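## Task

Put the cartridge into the sealant gun so its front end sits all the way forward in the cup of the gun's front ring, with the nozzle poking out through that ring. The plunger rod starts already pulled back. At the end the plunger's disc must touch the rear end of the cartridge. The trigger is functional. The loaded gun must rest on the table by itself, not leaning on any other object. Declare that you are done to finish.

## Robot and tools

Robot: two arms, left_arm and right_arm, each a 6-joint arm with a parallel two-finger gripper. Calibrated base positions in the scene frame: left_arm at (+0.010, +0.354, 0) m, right_arm at (-0.013, -0.255, 0) m, both turned only slightly about z. The scene frame has its origin at table-top height midway between the nominal bases, +x pointing out over the table, +z up, and left_arm on the +y side (image left/right does not match the arm names).

Frames: each arm's reported hand position, quaternion (wxyz), velocities and targets are in that arm's own base frame. Fixed cameras and the table use the scene frame. Commanded offsets are along the axes of that arm's current Hand target. The gripper's fingers point along its +z axis and close along its y axis; end_effector_position is the point between the pads, roughly 1 cm behind the tips.

Row layout (shared by execute_actions and move): 14 numbers, each in [-1, 1], always for both arms: left_arm dx, dy, dz, rx, ry, rz, opening, then right_arm dx, dy, dz, rx, ry, rz, opening. The six pose numbers are an offset (not a pose) from the arm's Hand target as it stood when the action or move began, along that target's axes; 1.0 equals 0.6 m of travel or 180 degrees, and rx, ry, rz form a single rotation vector. Opening is absolute: +1 fully open (0.094 m), -1 closed. To leave an arm alone, give it six zeros and repeat its current opening; a 0 in the opening slot is a real half-open command.

execute_actions(actions, cameras): actions is a list of actions; each action is a table of up to 15 rows, one row per 1/30 s step, and a short table repeats its final row to fill 15 steps. Every row counts from the start-of-action Hand target, not from the prior row, and each new action starts from the new Hand target, so sending the same offset twice moves twice. An empty list returns pictures and the full state (including scene number). cameras: names to show, ["all"], or [].

move(target, speed, blend, opening_speed, grip_force, blocking, cameras): drives grippers in straight lines. target is one 14-number row or a list of up to 15 rows, all offsets from the same starting Hand targets. speed in m/s, 0.002 to 2.9 (default 0.25; turning rate capped at twice that in rad/s), one value or one per target. blend in metres rounds corners between listed targets; 0 stops at each. opening_speed is the finger rate on the -1..+1 scale per second, at least 0.2; use it for slow, gentle closing. grip_force: newtons per pad, 10 to 50, one value or one per arm; it persists; lower force closes slower. blocking=false returns after about 0.5 s while motion continues. A whole move is capped at 10 s. Paths do not avoid obstacles or the other arm.

wait(seconds 0 to 3600) lets time pass without new commands. stop brakes a running move. zoom_image(camera, region [x0, y0, x1, y1] in pixels, at most 504 by 504) enlarges part of the latest image from cam_high, cam_low, cam_left_wrist or cam_right_wrist (all 672x504). read_manual gives URDF licence texts. finished_scene(scene: 1 or 2) ends the current scene irreversibly.

Results: end_effector_position (m) and quaternion per arm; Hand target (the last commanded pose after clipping, the base for the next offsets); grip_measured on the opening scale (reads slightly wide when empty, narrower than a squeezed part); Joint positions (last value is finger opening in m); Joint velocities, or "within noise"; joint torques (offset, noisy, entries 1 to 3 wrap at ±28 N m); Tool commands; motor temperatures; step readings of hand positions. A move adds a "move:" line: done (within 10 mm and 2 degrees), off_target, moving, held or fault, plus limits=paced (pose clipped) or limits=held (steps withheld). done does not mean contact is absent.

Behaviour: orientation commands are clipped to 40 degrees from the measured one each step. Friction and gravity leave grippers short, low or tilted, especially far out; check the reading after each motion and send any remaining gap as a new offset. Tiny motions may not happen or may drift sideways. A blocked arm keeps pushing until commanded back past its gripper. Faster moves overshoot more and hit harder.

Avoid: dropping or releasing moving parts, letting anything fall or leaving it off the table, slamming into fixed or heavy items, hard pushes, arms or grippers touching each other (closing on the other arm's fingers counts), strain on the wrist camera cables, paths near an arm's own base (elbow can whip around), and long stretched or stalled holds that overheat motors (75 °C warning, 90 °C fold-and-idle fault, 100 °C collapse). Loose objects may occasionally be nudged by outside pushes.

Each tool is called after ">>>" in YAML: its name, and indented under it one key for each argument.

## Session

>>> execute_actions:
  actions: []

Scene clock: 0.00 s.
left_arm: end_effector_position=(+0.4111, -0.0114, +0.1109) grip_measured=+1.000 end_effector_quat_wxyz=(+0.621, +0.030, +0.783, +0.012) | right_arm: end_effector_position=(+0.4010, -0.0278, +0.1117) grip_measured=+1.000 end_effector_quat_wxyz=(+0.611, +0.057, +0.789, -0.020)
Joint positions: left_arm=[-0.034 1.609 0.385 0.995 -0.015 0.054 0.094] | right_arm=[-0.044 1.542 0.366 0.92 0.058 0.055 0.094]
Joint velocities: within noise
Joint torques (N m): no reading
Motor temperatures (°C): left_arm=[26 36 41 30 29 28 26] | right_arm=[31 35 40 34 28 28 30]
Heat: left arm: 41 °C; right arm: 40 °C.
Hand target: left_arm +0.4145, -0.0115, +0.1216; +0.634, +0.029, +0.772, +0.012 | right_arm +0.4033, -0.0279, +0.1177; +0.618, +0.057, +0.784, -0.019
Tool commands: left_gripper/opening=+1.0 right_gripper/opening=+1.0

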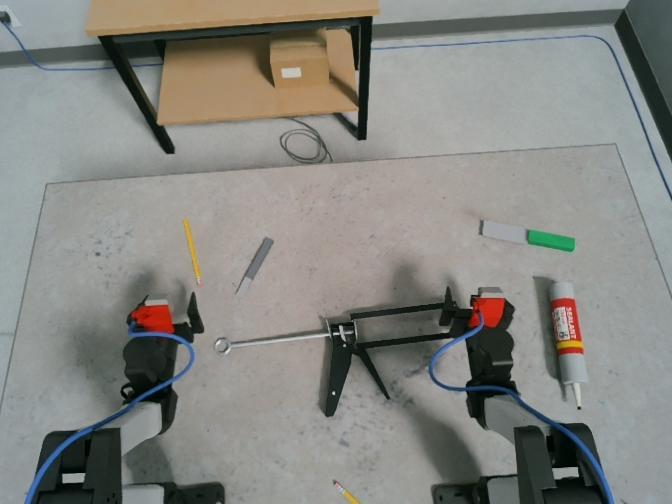

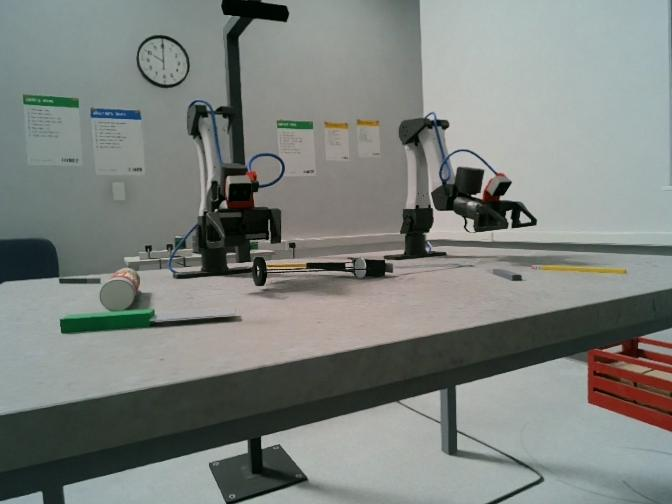

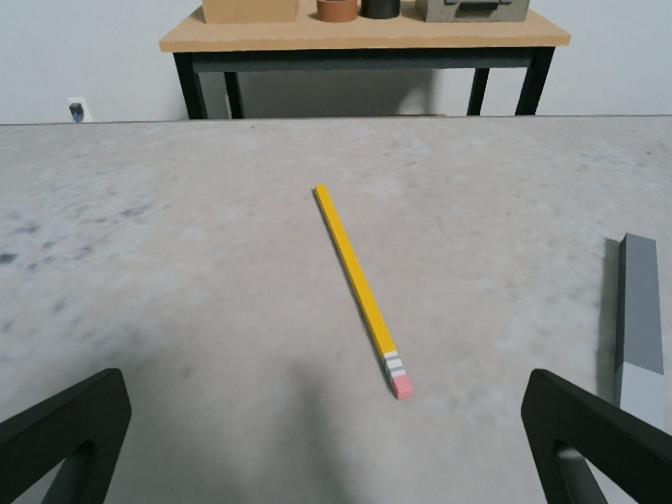

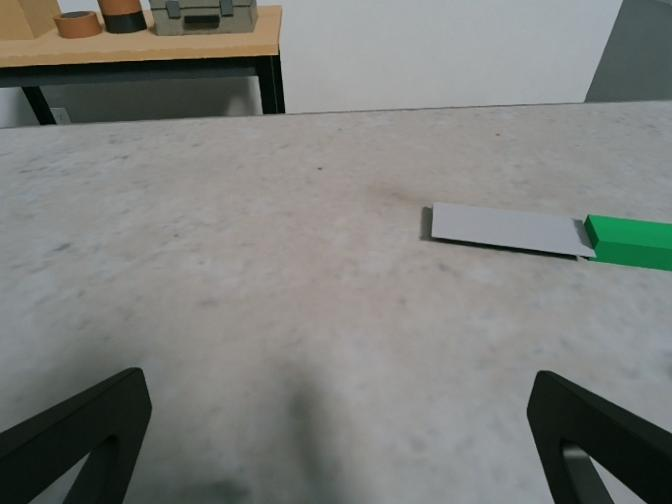

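>>> zoom_image:
  camera: "cam_high"
  region: [200, 260, 500, 440]

>>> zoom_image:
  camera: "cam_high"
  region: [420, 260, 640, 430]

>>> zoom_image:
  camera: "cam_low"
  region: [40, 220, 440, 340]

Scaled by 1.680 from the camera's image (finer frame: 960x720).

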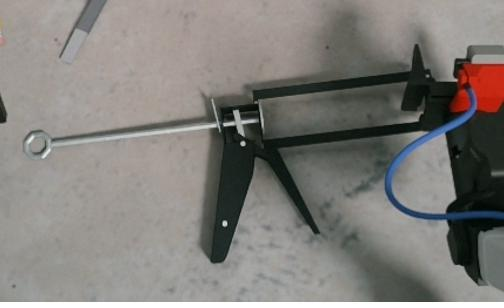

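Scaled by 2.291 from the camera's image (finer frame: 960x720).

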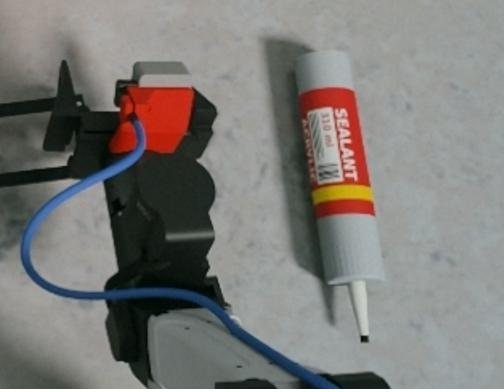

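Scaled by 1.260 from the camera's image (finer frame: 960x720).

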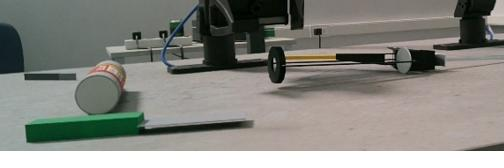

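>>> move:
  target: [0,0,0,0,0,0,1, -0.197,0,-0.25,0,0.25,0,1]
  cameras: ["cam_high","cam_right_wrist"]

Scene clock: 3.93 s.
left_arm: end_effector_position=(+0.4111, -0.0114, +0.1109) grip_measured=+1.000 end_effector_quat_wxyz=(+0.621, +0.030, +0.783, +0.012) | right_arm: end_effector_position=(+0.2840, -0.0207, +0.2609) grip_measured=+1.000 end_effector_quat_wxyz=(+0.266, +0.063, +0.962, +0.000)
Joint positions: left_arm=[-0.034 1.609 0.385 0.995 -0.015 0.054 0.094] | right_arm=[-0.076 1.228 1.446 -1.25 -0.006 0.055 0.094]
Joint torques (N m): left_arm=[0.36 -7.08 6.39 2.5 0.01 -0.01] | right_arm=[-0.54 -3.18 9.16 1.08 -0.05 0.01]
Heat: left arm: 41 °C; right arm: 41 °C.
Hand target: left_arm +0.4145, -0.0115, +0.1216; +0.634, +0.029, +0.772, +0.012 | right_arm +0.2856, -0.0205, +0.2678; +0.271, +0.060, +0.961, +0.004
Off the commanded pose: left_arm 0.011 m, 2 deg | right_arm 0.007 m, 1 deg.
move: done
cam_right_wrist: T_world_to_cam=[[-0.15234, -0.98778, -0.03279, 0.03193], [-0.97838, 0.15542, -0.13645, 0.35555], [0.13988, 0.01129, -0.9901, 0.30931]] pos_world=[0.30946, -0.02721, 0.35581]

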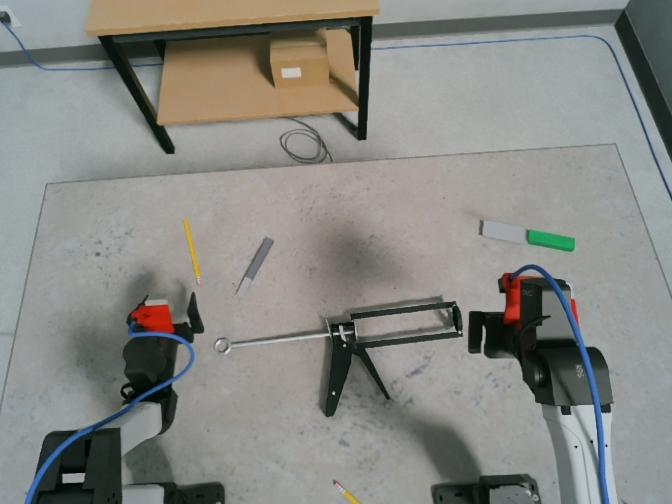

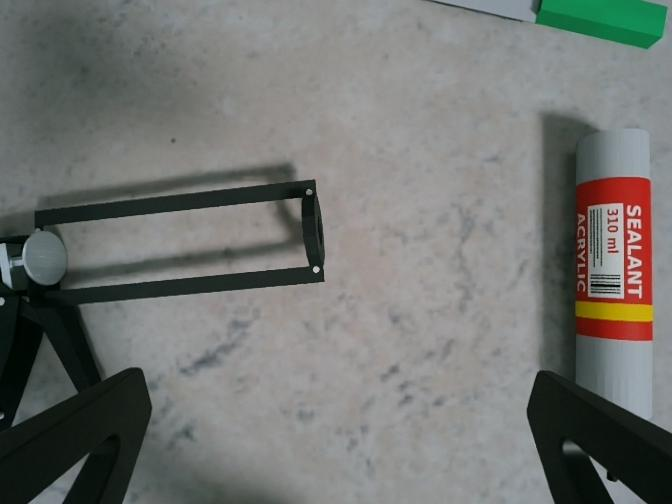

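>>> zoom_image:
  camera: "cam_right_wrist"
  region: [0, 150, 380, 330]

>>> zoom_image:
  camera: "cam_high"
  region: [200, 280, 500, 430]

Scaled by 1.326 from the camera's image (finer frame: 960x720).

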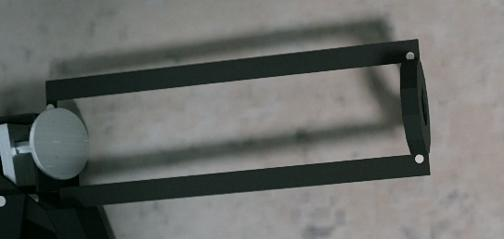

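Scaled by 1.680 from the camera's image (finer frame: 960x720).

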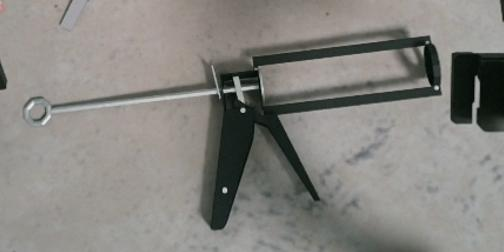

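>>> move:
  target: [0,0,0,0,0,0,1, 0.074,-0.157,0.13,-0.236,0,0.147,1]
  cameras: ["cam_high","cam_right_wrist"]

Scene clock: 7.33 s.
left_arm: end_effector_position=(+0.4111, -0.0114, +0.1109) grip_measured=+1.000 end_effector_quat_wxyz=(+0.621, +0.030, +0.783, +0.012) | right_arm: end_effector_position=(+0.2749, -0.1083, +0.1699) grip_measured=+1.000 end_effector_quat_wxyz=(+0.260, +0.176, +0.859, +0.405)
Joint positions: left_arm=[-0.034 1.609 0.385 0.995 -0.015 0.054 0.094] | right_arm=[-0.891 1.642 1.24 -1.352 -0.993 -0.587 0.094]
Joint torques (N m): left_arm=[0.28 -7.19 6.34 2.49 0.01 -0.01] | right_arm=[-0.21 -6.37 7.87 -0.16 -0.74 -0.09]
Heat: left arm: 41 °C; right arm: 42 °C.
Hand target: left_arm +0.4145, -0.0115, +0.1216; +0.634, +0.029, +0.772, +0.012 | right_arm +0.2780, -0.1108, +0.1744; +0.266, +0.172, +0.856, +0.409
Off the commanded pose: left_arm 0.011 m, 2 deg | right_arm 0.006 m, 1 deg.
move: done
cam_right_wrist: T_world_to_cam=[[-0.12338, -0.60629, -0.78561, 0.10235], [-0.96557, 0.25605, -0.04597, 0.33986], [0.22902, 0.75289, -0.61701, 0.21386]] pos_world=[0.29181, -0.18598, 0.22799]

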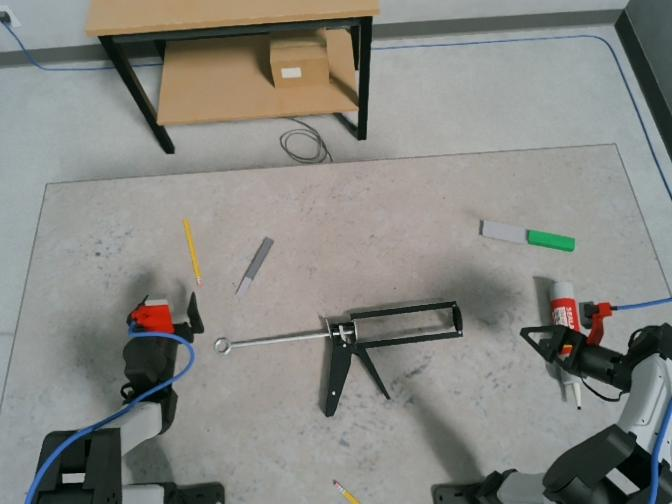

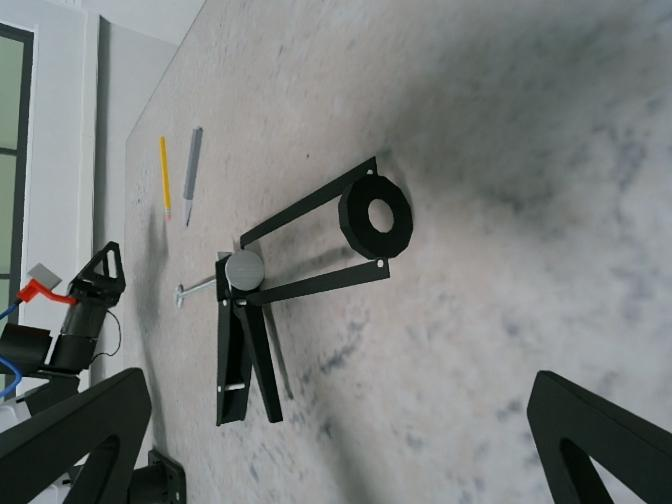

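>>> zoom_image:
  camera: "cam_right_wrist"
  region: [200, 140, 440, 320]

Scaled by 2.100 from the camera's image (finer frame: 960x720).

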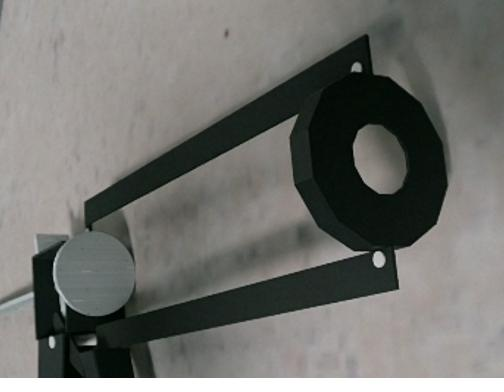

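>>> move:
  target: [-0.25,0,-0.25,0,0.25,0,1, 0,0,0,0,0,0,1]

Scene clock: 10.40 s.
left_arm: end_effector_position=(+0.2946, -0.0178, +0.2890) grip_measured=+1.000 end_effector_quat_wxyz=(+0.282, +0.027, +0.959, +0.019) | right_arm: end_effector_position=(+0.2748, -0.1081, +0.1699) grip_measured=+1.000 end_effector_quat_wxyz=(+0.260, +0.176, +0.859, +0.405)
Joint positions: left_arm=[-0.107 1.286 1.591 -1.307 -0.079 -0.028 0.094] | right_arm=[-0.891 1.642 1.24 -1.353 -0.993 -0.588 0.094]
Joint torques (N m): left_arm=[-0.42 -3.25 9.52 1.43 -0.17 -0.05] | right_arm=[-0.21 -6.35 7.87 -0.15 -0.73 -0.08]
Heat: left arm: 42 °C; right arm: 43 °C.
Hand target: left_arm +0.2964, -0.0180, +0.2978; +0.290, +0.022, +0.956, +0.023 | right_arm +0.2779, -0.1107, +0.1744; +0.266, +0.172, +0.856, +0.409
Off the commanded pose: left_arm 0.009 m, 1 deg | right_arm 0.006 m, 1 deg.
move: done

>>> move:
  target: [0.12,-0.653,0.116,0.208,0,-0.139,1, 0,0,0,0,0,0,1]
  cameras: ["cam_high","cam_left_wrist","cam_low"]

Scene clock: 19.13 s.
left_arm: end_effector_position=(+0.2614, -0.3995, +0.1816) grip_measured=+1.000 end_effector_quat_wxyz=(+0.258, -0.084, +0.899, -0.343) | right_arm: end_effector_position=(+0.2748, -0.1081, +0.1699) grip_measured=+1.000 end_effector_quat_wxyz=(+0.260, +0.176, +0.859, +0.405)
Joint positions: left_arm=[-1.053 1.641 1.25 -0.304 -0.17 -1.159 0.094] | right_arm=[-0.891 1.642 1.24 -1.353 -0.993 -0.588 0.094]
Joint torques (N m): left_arm=[-0.18 -7.8 6.71 2.31 -0.32 -0.04] | right_arm=[-0.24 -6.32 7.88 -0.15 -0.73 -0.08]
Motor temperatures (°C): left_arm=[26 37 43 34 29 28 26] | right_arm=[31 36 45 34 29 28 30]
Heat: left arm: 43 °C; right arm: 45 °C.
Hand target: left_arm +0.2639, -0.4029, +0.1780; +0.266, -0.090, +0.895, -0.345 | right_arm +0.2779, -0.1107, +0.1744; +0.266, +0.172, +0.856, +0.409
Off the commanded pose: left_arm 0.006 m, 1 deg | right_arm 0.006 m, 1 deg.
move: done
cam_left_wrist: T_world_to_cam=[[-0.01745, -0.73904, 0.67343, -0.4125], [-0.99513, -0.05249, -0.0834, 0.28843], [0.09699, -0.67161, -0.73453, -0.07467]] pos_world=[0.28707, -0.33987, 0.24699]
Images, in order (width x height): cam_high 672x504, cam_low 672x504, cam_left_wrist 672x504.

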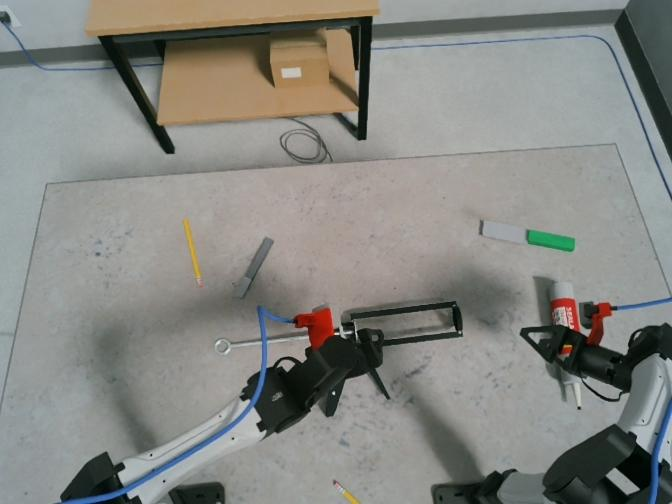

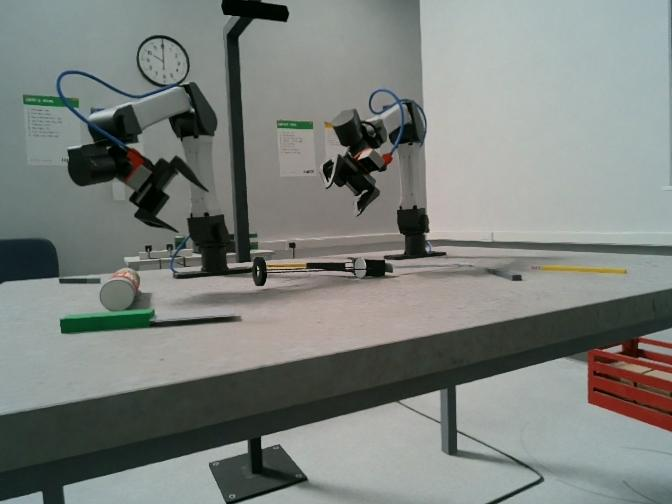

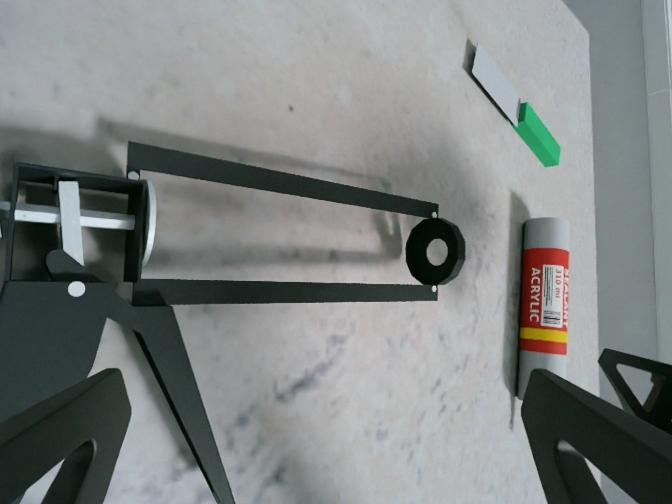

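>>> zoom_image:
  camera: "cam_left_wrist"
  region: [340, 180, 500, 320]

>>> zoom_image:
  camera: "cam_left_wrist"
  region: [0, 130, 240, 340]

>>> zoom_image:
  camera: "cam_low"
  region: [230, 230, 430, 310]

>>> zoom_image:
  camera: "cam_left_wrist"
  region: [480, 190, 620, 410]

Scaled by 3.150 from the camera's image (finer frame: 960x720).

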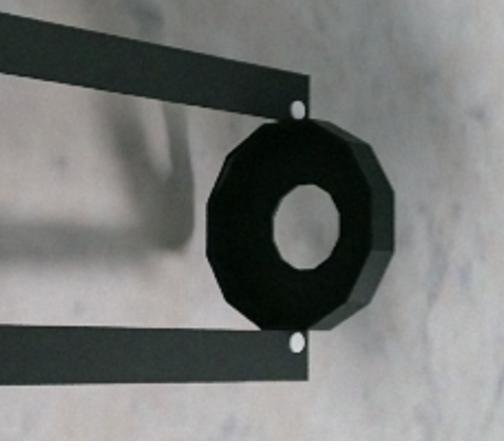

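Scaled by 2.100 from the camera's image (finer frame: 960x720).

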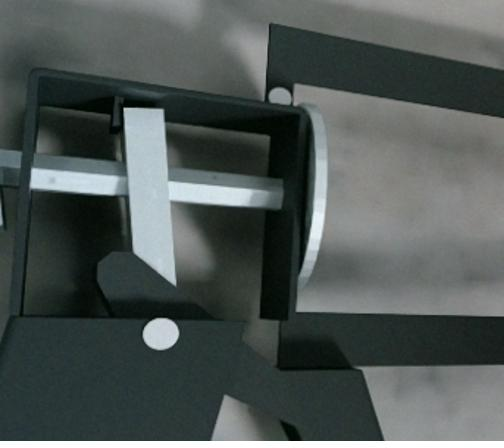

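Scaled by 2.520 from the camera's image (finer frame: 960x720).

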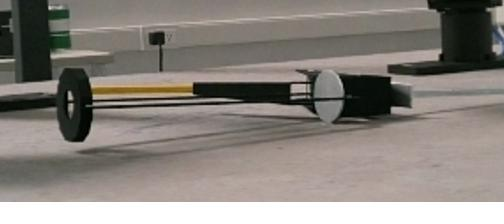

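Scaled by 2.291 from the camera's image (finer frame: 960x720).

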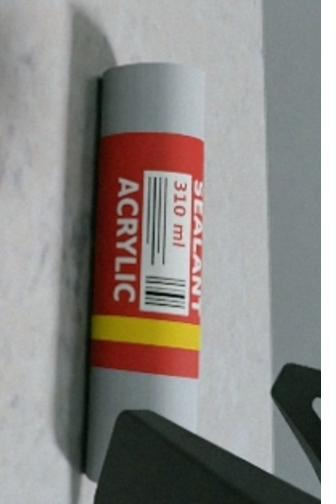

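>>> move:
  target: [-0.2556,0.285,-0.349,-0.208,0,0.139,1, -0.1663,-0.0832,-0.1087,0.2895,0.1478,-0.0544,1]
  cameras: ["cam_high","cam_right_wrist"]

Scene clock: 24.40 s.
left_arm: end_effector_position=(+0.2819, -0.1076, +0.2406) grip_measured=+1.000 end_effector_quat_wxyz=(+0.270, +0.026, +0.962, +0.023) | right_arm: end_effector_position=(+0.3134, -0.2304, +0.1999) grip_measured=+1.000 end_effector_quat_wxyz=(+0.055, +0.102, +0.993, -0.026)
Joint positions: left_arm=[-0.534 1.309 1.419 -1.211 -0.296 -0.409 0.094] | right_arm=[-0.639 1.973 2.096 -1.573 -0.011 -0.433 0.094]
Joint torques (N m): left_arm=[1.05 -6.32 10 1.24 -0.31 0.11] | right_arm=[0.39 -9.58 8.29 0.35 0.19 0.15]
Heat: left arm: 44 °C; right arm: 45 °C.
Hand target: left_arm +0.2839, -0.1029, +0.2574; +0.291, +0.022, +0.956, +0.023 | right_arm +0.3151, -0.2318, +0.2005; +0.000, +0.104, +0.995, +0.000
Off the commanded pose: left_arm 0.017 m, 2 deg | right_arm 0.002 m, 7 deg.
joint sent to its limit (right arm) — joint 4 (wrist pitch), lower limit. The joint targets are off in orientation, not in position.
move: off_target (left_arm, right_arm)
cam_right_wrist: T_world_to_cam=[[-0.23428, -0.97064, 0.05454, -0.16045], [-0.92935, 0.24007, 0.28049, 0.32937], [-0.28535, 0.01502, -0.95831, 0.37488]] pos_world=[0.37548, -0.24044, 0.27561]

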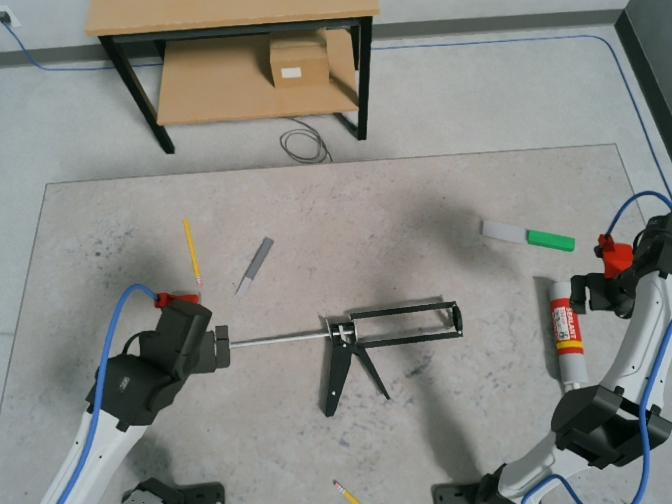

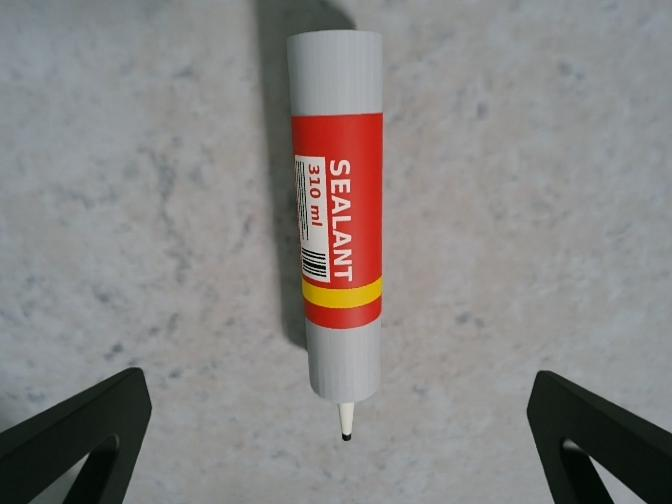

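>>> move:
  target: [0,0,0,0,0,0,1, -0.0017,-0.0162,0.183,0,0,0,1]
  cameras: ["cam_high","cam_right_wrist"]

Scene clock: 26.27 s.
left_arm: end_effector_position=(+0.2819, -0.1076, +0.2406) grip_measured=+1.000 end_effector_quat_wxyz=(+0.270, +0.026, +0.962, +0.023) | right_arm: end_effector_position=(+0.3124, -0.2361, +0.0939) grip_measured=+1.000 end_effector_quat_wxyz=(-0.002, +0.107, +0.994, +0.006)
Joint positions: left_arm=[-0.534 1.309 1.419 -1.211 -0.296 -0.408 0.094] | right_arm=[-0.651 2.051 1.787 -1.317 -0.008 -0.437 0.094]
Joint torques (N m): left_arm=[1.16 -6.37 10.14 1.21 -0.32 0.1] | right_arm=[-0.4 -11.25 6.23 0.41 0.17 -0.01]
Heat: left arm: 45 °C; right arm: 45 °C.
Hand target: left_arm +0.2840, -0.1029, +0.2574; +0.291, +0.022, +0.956, +0.023 | right_arm +0.3139, -0.2415, +0.0906; +0.000, +0.105, +0.995, +0.000
Off the commanded pose: left_arm 0.018 m, 3 deg | right_arm 0.006 m, 1 deg.
move: done
cam_right_wrist: T_world_to_cam=[[-0.23907, -0.97099, 0.00531, -0.15441], [-0.8917, 0.2217, 0.39462, 0.33278], [-0.38435, 0.0896, -0.91883, 0.31794]] pos_world=[0.38202, -0.2522, 0.16164]

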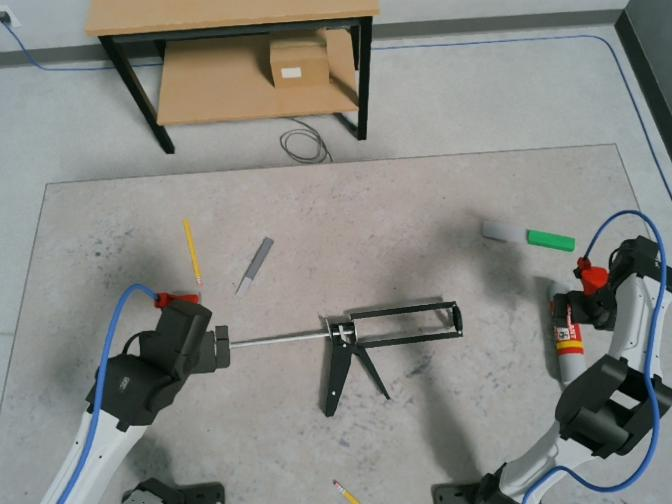

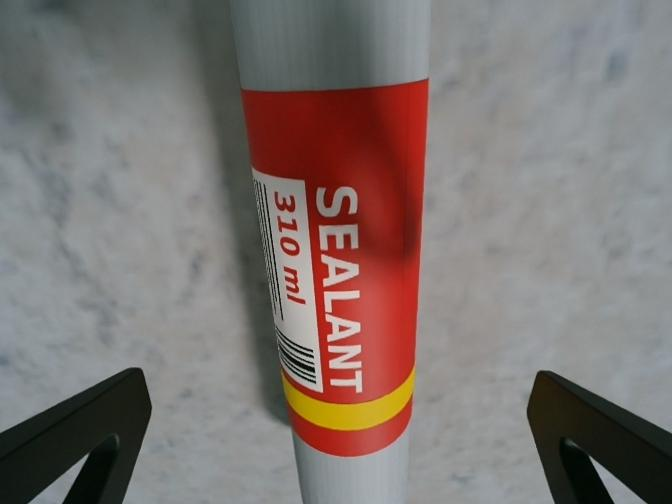

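>>> move:
  target: [0,0,0,0,0,0,1, 0,0.004,0.085,0,0,-0.011,1]
  speed: 0.12
  cameras: ["cam_low","cam_right_wrist"]

Scene clock: 27.87 s.
left_arm: end_effector_position=(+0.2819, -0.1076, +0.2406) grip_measured=+1.000 end_effector_quat_wxyz=(+0.270, +0.026, +0.962, +0.023) | right_arm: end_effector_position=(+0.3134, -0.2369, +0.0459) grip_measured=+1.000 end_effector_quat_wxyz=(+0.002, +0.092, +0.996, +0.004)
Joint positions: left_arm=[-0.534 1.309 1.419 -1.211 -0.296 -0.408 0.094] | right_arm=[-0.651 2.068 1.622 -1.125 -0.008 -0.466 0.094]
Joint torques (N m): left_arm=[1.13 -6.23 10.11 1.23 -0.32 0.12] | right_arm=[0.03 -10.86 5.81 0.44 0.17 -0.01]
Heat: left arm: 46 °C; right arm: 45 °C.
Hand target: left_arm +0.2840, -0.1029, +0.2574; +0.291, +0.022, +0.956, +0.023 | right_arm +0.3145, -0.2392, +0.0397; +0.000, +0.087, +0.996, +0.000
Off the commanded pose: left_arm 0.018 m, 3 deg | right_arm 0.007 m, 1 deg.
move: done
cam_right_wrist: T_world_to_cam=[[-0.2104, -0.97757, 0.00923, -0.16543], [-0.90095, 0.19756, 0.38634, 0.35036], [-0.3795, 0.07297, -0.92231, 0.26897]] pos_world=[0.38293, -0.25057, 0.11424]

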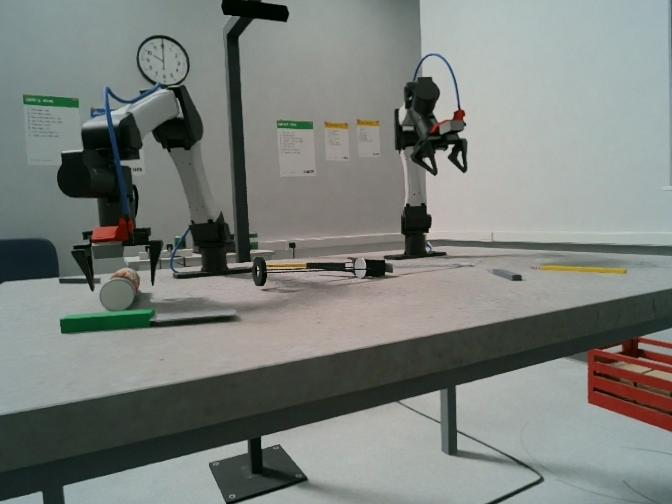

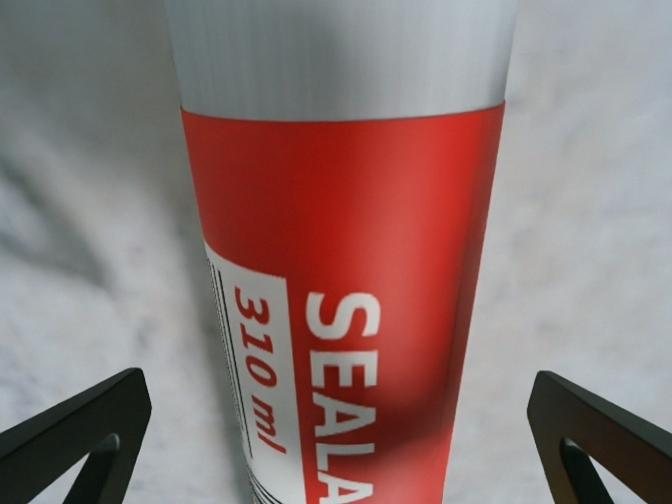

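>>> move:
  target: [0,0,0,0,0,0,1, 0,0,0.011,0,0,0,1]
  speed: 0.1

>>> move:
  target: [0,0,0,0,0,0,1, 0,0,0,0,0,0,0.02]
  opening_speed: 0.7
  cameras: ["cam_low","cam_right_wrist"]

Scene clock: 28.70 s.
left_arm: end_effector_position=(+0.2819, -0.1076, +0.2406) grip_measured=+1.000 end_effector_quat_wxyz=(+0.270, +0.026, +0.962, +0.023) | right_arm: end_effector_position=(+0.3141, -0.2374, +0.0418) grip_measured=+1.000 end_effector_quat_wxyz=(+0.005, +0.092, +0.996, +0.002)
Joint positions: left_arm=[-0.534 1.309 1.419 -1.211 -0.296 -0.408 0.094] | right_arm=[-0.651 2.068 1.606 -1.102 -0.008 -0.466 0.094]
Joint torques (N m): left_arm=[1.11 -6.38 10.06 1.22 -0.31 0.13] | right_arm=[0.05 -10.26 5.53 0.45 0.18 0]
Heat: left arm: 46 °C; right arm: 45 °C.
Hand target: left_arm +0.2840, -0.1029, +0.2574; +0.291, +0.022, +0.956, +0.023 | right_arm +0.3144, -0.2392, +0.0330; +0.000, +0.087, +0.996, +0.000
Off the commanded pose: left_arm 0.018 m, 3 deg | right_arm 0.009 m, 1 deg.
move: done

Scene clock: 30.53 s.
left_arm: end_effector_position=(+0.2819, -0.1076, +0.2406) grip_measured=+1.000 end_effector_quat_wxyz=(+0.270, +0.026, +0.962, +0.023) | right_arm: end_effector_position=(+0.3142, -0.2379, +0.0418) grip_measured=+0.024 end_effector_quat_wxyz=(+0.005, +0.092, +0.996, +0.001)
Joint positions: left_arm=[-0.534 1.309 1.419 -1.211 -0.296 -0.408 0.094] | right_arm=[-0.651 2.068 1.606 -1.1 -0.007 -0.467 0.048]
Joint torques (N m): left_arm=[1.02 -6.26 10.14 1.2 -0.34 0.11] | right_arm=[0.08 -10.28 5.52 0.45 0.15 0.01]
Heat: left arm: 47 °C; right arm: 45 °C.
Hand target: left_arm +0.2840, -0.1029, +0.2574; +0.291, +0.022, +0.956, +0.023 | right_arm +0.3144, -0.2392, +0.0330; +0.000, +0.087, +0.996, +0.000
Off the commanded pose: left_arm 0.018 m, 3 deg | right_arm 0.009 m, 1 deg.
move: done
cam_right_wrist: T_world_to_cam=[[-0.20946, -0.97771, 0.01451, -0.16677], [-0.90326, 0.19916, 0.38008, 0.35417], [-0.3745, 0.06651, -0.92484, 0.26258]] pos_world=[0.38331, -0.25105, 0.11065]

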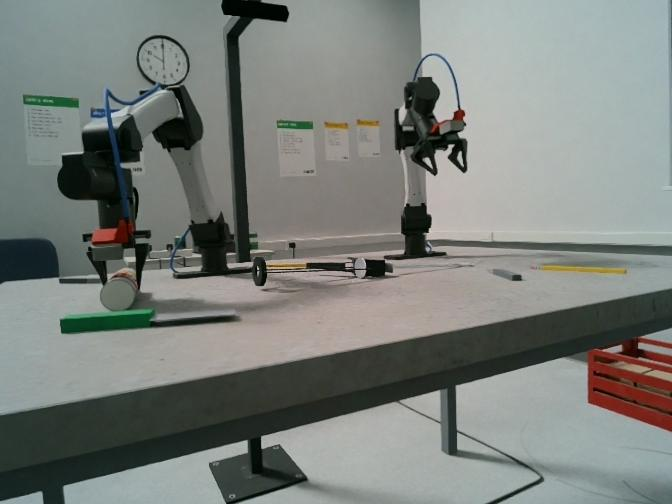

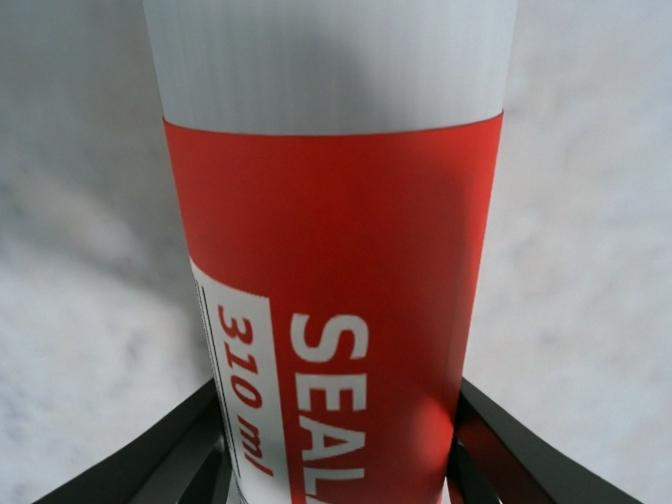

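>>> move:
  target: [0,0,0,0,0,0,1, 0,0,0,0,0,0,-0.06]
  opening_speed: 0.5

>>> move:
  target: [0,0,0,0,0,0,1, 0,0,-0.2,0,0,0,-0.06]
  cameras: ["cam_high","cam_low","cam_right_wrist"]

Scene clock: 31.13 s.
left_arm: end_effector_position=(+0.2819, -0.1076, +0.2406) grip_measured=+1.000 end_effector_quat_wxyz=(+0.270, +0.026, +0.962, +0.023) | right_arm: end_effector_position=(+0.3142, -0.2379, +0.0418) grip_measured=+0.022 end_effector_quat_wxyz=(+0.005, +0.092, +0.996, +0.001)
Joint positions: left_arm=[-0.534 1.309 1.419 -1.211 -0.296 -0.408 0.094] | right_arm=[-0.651 2.068 1.606 -1.1 -0.007 -0.467 0.048]
Joint torques (N m): left_arm=[1.09 -6.3 10.04 1.22 -0.32 0.14] | right_arm=[0.03 -10.26 5.53 0.45 0.15 0.01]
Heat: left arm: 47 °C; right arm: 45 °C.
Hand target: left_arm +0.2840, -0.1029, +0.2574; +0.291, +0.022, +0.956, +0.023 | right_arm +0.3144, -0.2392, +0.0330; +0.000, +0.087, +0.996, +0.000
Off the commanded pose: left_arm 0.018 m, 3 deg | right_arm 0.009 m, 1 deg.
move: done

Scene clock: 32.57 s.
left_arm: end_effector_position=(+0.2819, -0.1076, +0.2406) grip_measured=+1.000 end_effector_quat_wxyz=(+0.270, +0.026, +0.962, +0.023) | right_arm: end_effector_position=(+0.3126, -0.2367, +0.1392) grip_measured=+0.021 end_effector_quat_wxyz=(-0.009, +0.092, +0.996, +0.010)
Joint positions: left_arm=[-0.534 1.309 1.419 -1.211 -0.296 -0.408 0.094] | right_arm=[-0.651 2.086 2.021 -1.532 -0.007 -0.467 0.048]
Joint torques (N m): left_arm=[1.02 -6.24 10.06 1.22 -0.29 0.12] | right_arm=[0.1 -13.04 10.18 -0.03 0.15 0.01]
Motor temperatures (°C): left_arm=[26 38 48 34 29 28 26] | right_arm=[31 39 46 34 29 28 30]
Heat: left arm: 48 °C; right arm: 46 °C.
Hand target: left_arm +0.2840, -0.1029, +0.2574; +0.291, +0.022, +0.956, +0.023 | right_arm +0.3145, -0.2392, +0.1529; +0.000, +0.087, +0.996, +0.000
Off the commanded pose: left_arm 0.018 m, 3 deg | right_arm 0.014 m, 2 deg.
move: off_target (right_arm)
cam_right_wrist: T_world_to_cam=[[-0.20921, -0.97787, -0.00012, -0.16538], [-0.89251, 0.1909, 0.40863, 0.30622], [-0.39957, 0.0856, -0.9127, 0.36263]] pos_world=[0.3836, -0.25121, 0.20582]

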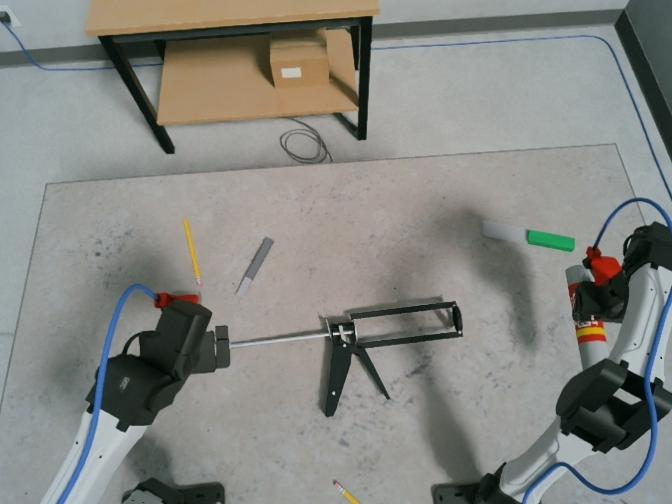

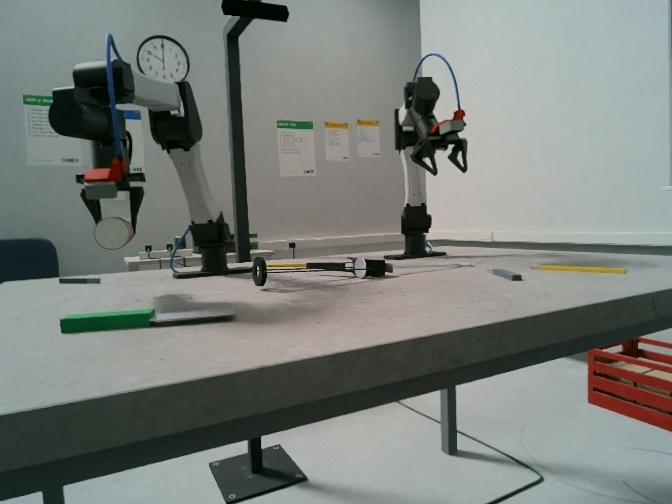

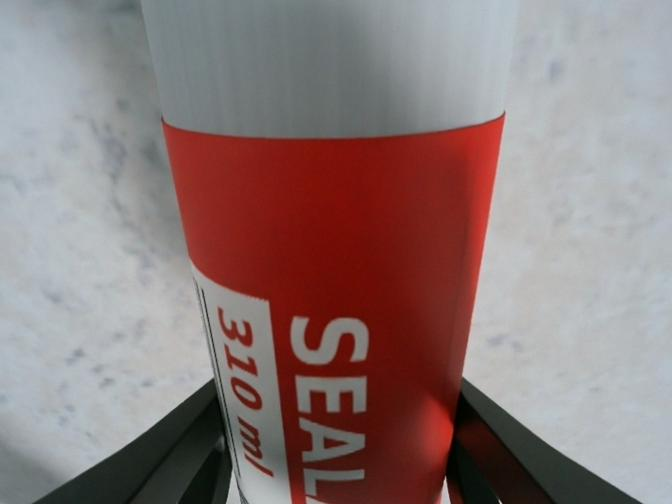

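>>> move:
  target: [-0.06,-0.603,-0.09,0,0.05,0,1, 0,0,0,0,0,0,-0.06]
  cameras: ["cam_high","cam_left_wrist"]

Scene clock: 35.43 s.
left_arm: end_effector_position=(+0.2676, -0.4611, +0.2921) grip_measured=+1.000 end_effector_quat_wxyz=(+0.340, +0.068, +0.924, -0.161) | right_arm: end_effector_position=(+0.3124, -0.2365, +0.1392) grip_measured=+0.021 end_effector_quat_wxyz=(-0.010, +0.092, +0.996, +0.010)
Joint positions: left_arm=[-1.187 2.332 2.837 -1.423 -0.449 -0.887 0.094] | right_arm=[-0.651 2.086 2.021 -1.533 -0.007 -0.467 0.048]
Joint torques (N m): left_arm=[0.43 -12.56 8.53 1.93 -0.42 0.14] | right_arm=[0.06 -13.01 10.13 -0.04 0.15 0.01]
Heat: left arm: 48 °C; right arm: 47 °C.
Hand target: left_arm +0.2731, -0.4677, +0.3016; +0.215, +0.021, +0.976, +0.025 | right_arm +0.3145, -0.2392, +0.1529; +0.000, +0.087, +0.996, +0.000
Off the commanded pose: left_arm 0.013 m, 27 deg | right_arm 0.014 m, 2 deg.
elbow stopped short (left arm): the move would have taken joint 3 (elbow) straighter than the controller allows.
move: off_target (left_arm)
cam_left_wrist: T_world_to_cam=[[-0.22804, -0.9353, 0.27059, -0.44869], [-0.95043, 0.1535, -0.2704, 0.43825], [0.21137, -0.31884, -0.92394, 0.15193]] pos_world=[0.28209, -0.43849, 0.38029]

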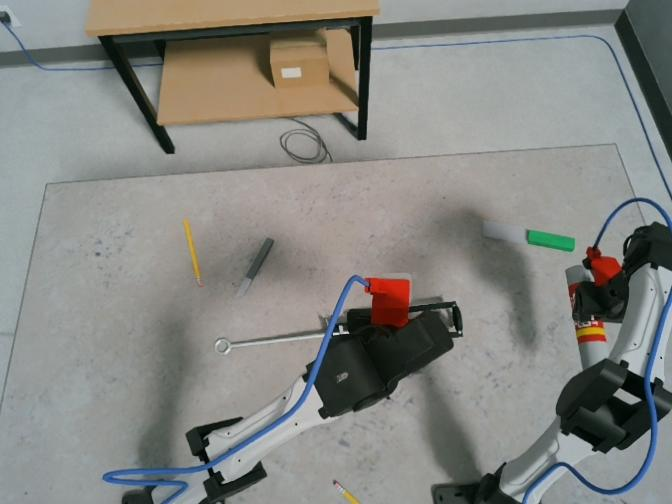

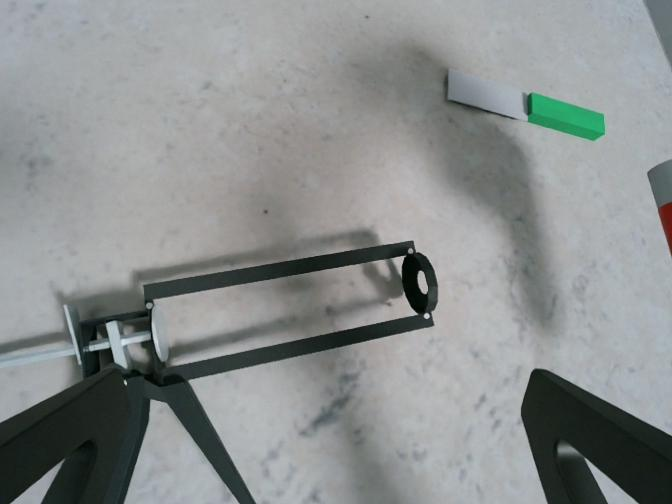

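>>> zoom_image:
  camera: "cam_left_wrist"
  region: [50, 220, 250, 400]

>>> zoom_image:
  camera: "cam_left_wrist"
  region: [340, 220, 460, 340]

Scaled by 2.520 from the camera's image (finer frame: 960x720).

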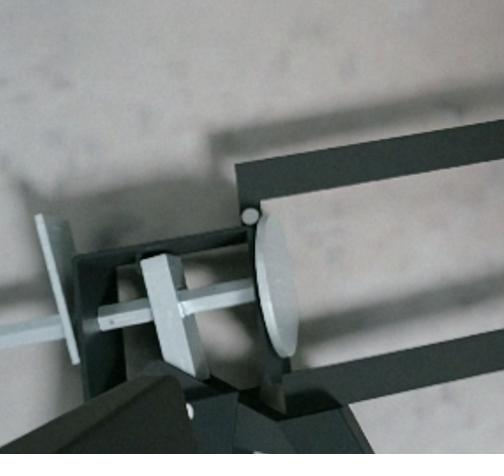

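Scaled by 4.200 from the camera's image (finer frame: 960x720).

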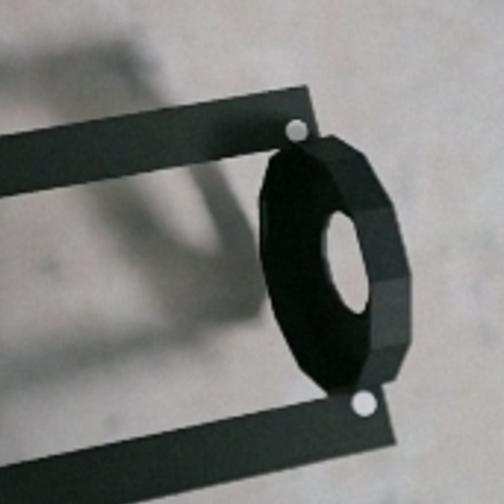

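>>> move:
  target: [0,0,0,0,0,0,1, 0,0,0,0,0,0,-0.06]
  cameras: ["cam_low","cam_high","cam_right_wrist"]

>>> zoom_image:
  camera: "cam_low"
  region: [40, 120, 180, 270]

>>> zoom_image:
  camera: "cam_high"
  region: [540, 200, 672, 400]

Scene clock: 37.20 s.
left_arm: end_effector_position=(+0.2676, -0.4612, +0.2922) grip_measured=+1.000 end_effector_quat_wxyz=(+0.341, +0.068, +0.924, -0.162) | right_arm: end_effector_position=(+0.3124, -0.2365, +0.1392) grip_measured=+0.021 end_effector_quat_wxyz=(-0.010, +0.092, +0.996, +0.010)
Joint positions: left_arm=[-1.187 2.332 2.837 -1.422 -0.449 -0.887 0.094] | right_arm=[-0.651 2.086 2.021 -1.533 -0.007 -0.467 0.048]
Joint torques (N m): left_arm=[0.32 -12.64 8.35 1.9 -0.4 0.11] | right_arm=[0.09 -12.98 10.14 -0.04 0.14 0.02]
Heat: left arm: 48 °C; right arm: 47 °C.
Hand target: left_arm +0.2731, -0.4677, +0.3016; +0.215, +0.020, +0.976, +0.024 | right_arm +0.3145, -0.2392, +0.1529; +0.000, +0.087, +0.996, +0.000
Off the commanded pose: left_arm 0.013 m, 27 deg | right_arm 0.014 m, 2 deg.
elbow stopped short (left arm): the move would have taken joint 3 (elbow) straighter than the controller allows.
move: done
cam_right_wrist: T_world_to_cam=[[-0.20922, -0.97787, -0.00043, -0.16525], [-0.89228, 0.19072, 0.40922, 0.30577], [-0.40008, 0.086, -0.91243, 0.36279]] pos_world=[0.3834, -0.25111, 0.20582]
Images, in order (width x height): cam_high 672x504, cam_low 672x504, cam_right_wrist 672x504.

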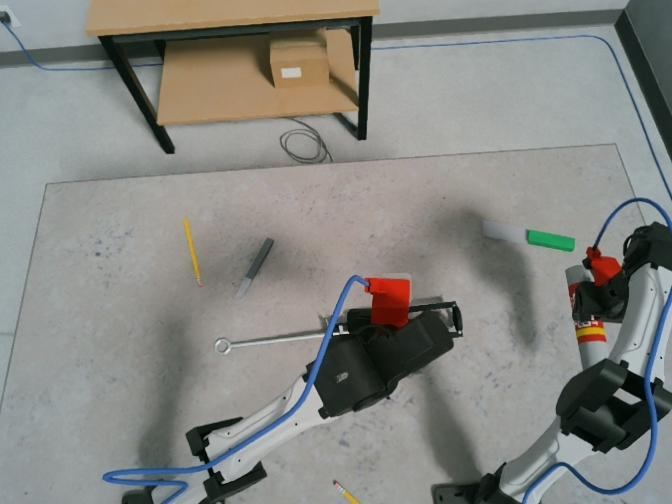

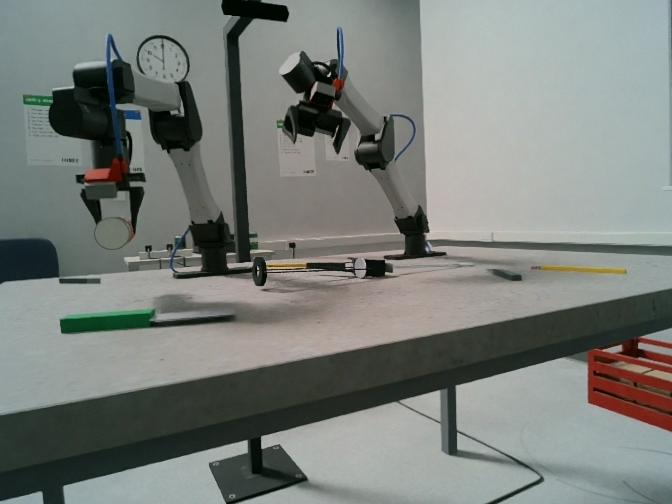

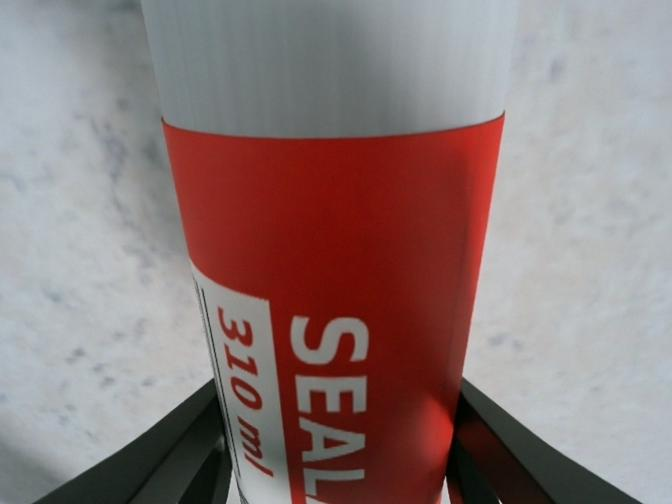

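Scaled by 3.360 from the camera's image (finer frame: 960x720).

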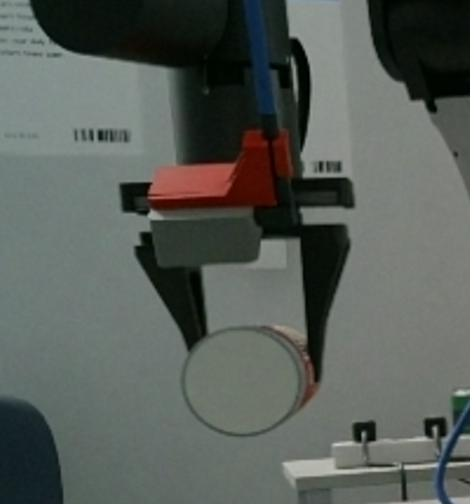

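Scaled by 2.520 from the camera's image (finer frame: 960x720).

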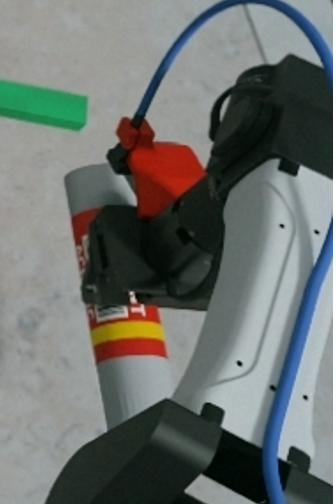

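>>> move:
  target: [0,0,0,0,0,0,1, 0,0,0.2,0,0,0,-0.06]
  speed: 0.15
  cameras: ["cam_low"]

>>> zoom_image:
  camera: "cam_low"
  region: [40, 180, 200, 330]

Scene clock: 39.90 s.
left_arm: end_effector_position=(+0.2676, -0.4612, +0.2922) grip_measured=+1.000 end_effector_quat_wxyz=(+0.341, +0.068, +0.924, -0.162) | right_arm: end_effector_position=(+0.3074, -0.2327, +0.0404) grip_measured=+0.021 end_effector_quat_wxyz=(-0.016, +0.091, +0.996, +0.014)
Joint positions: left_arm=[-1.187 2.332 2.837 -1.422 -0.449 -0.887 0.094] | right_arm=[-0.651 2.084 1.623 -1.151 -0.007 -0.468 0.048]
Joint torques (N m): left_arm=[0.25 -12.55 8.49 1.93 -0.41 0.12] | right_arm=[0.08 -11.77 4.22 0.83 0.15 0.02]
Heat: left arm: 48 °C; right arm: 48 °C.
Hand target: left_arm +0.2731, -0.4677, +0.3016; +0.215, +0.020, +0.976, +0.024 | right_arm +0.3144, -0.2392, +0.0330; +0.000, +0.087, +0.996, +0.000
Off the commanded pose: left_arm 0.013 m, 27 deg | right_arm 0.012 m, 2 deg.
elbow stopped short (left arm): the move would have taken joint 3 (elbow) straighter than the controller allows.
move: off_target (right_arm)

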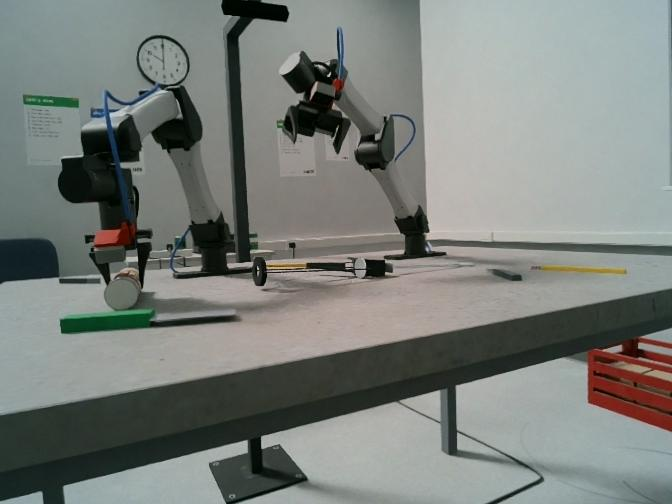

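Scaled by 3.150 from the camera's image (finer frame: 960x720).

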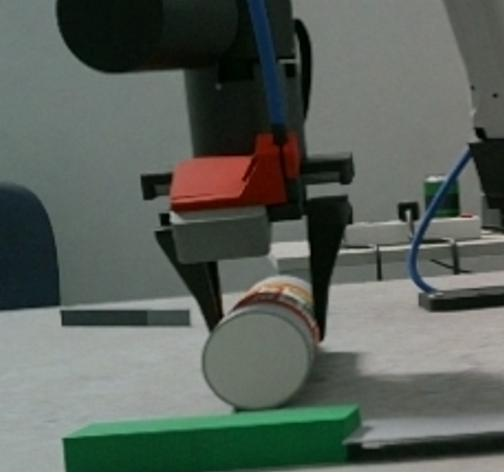

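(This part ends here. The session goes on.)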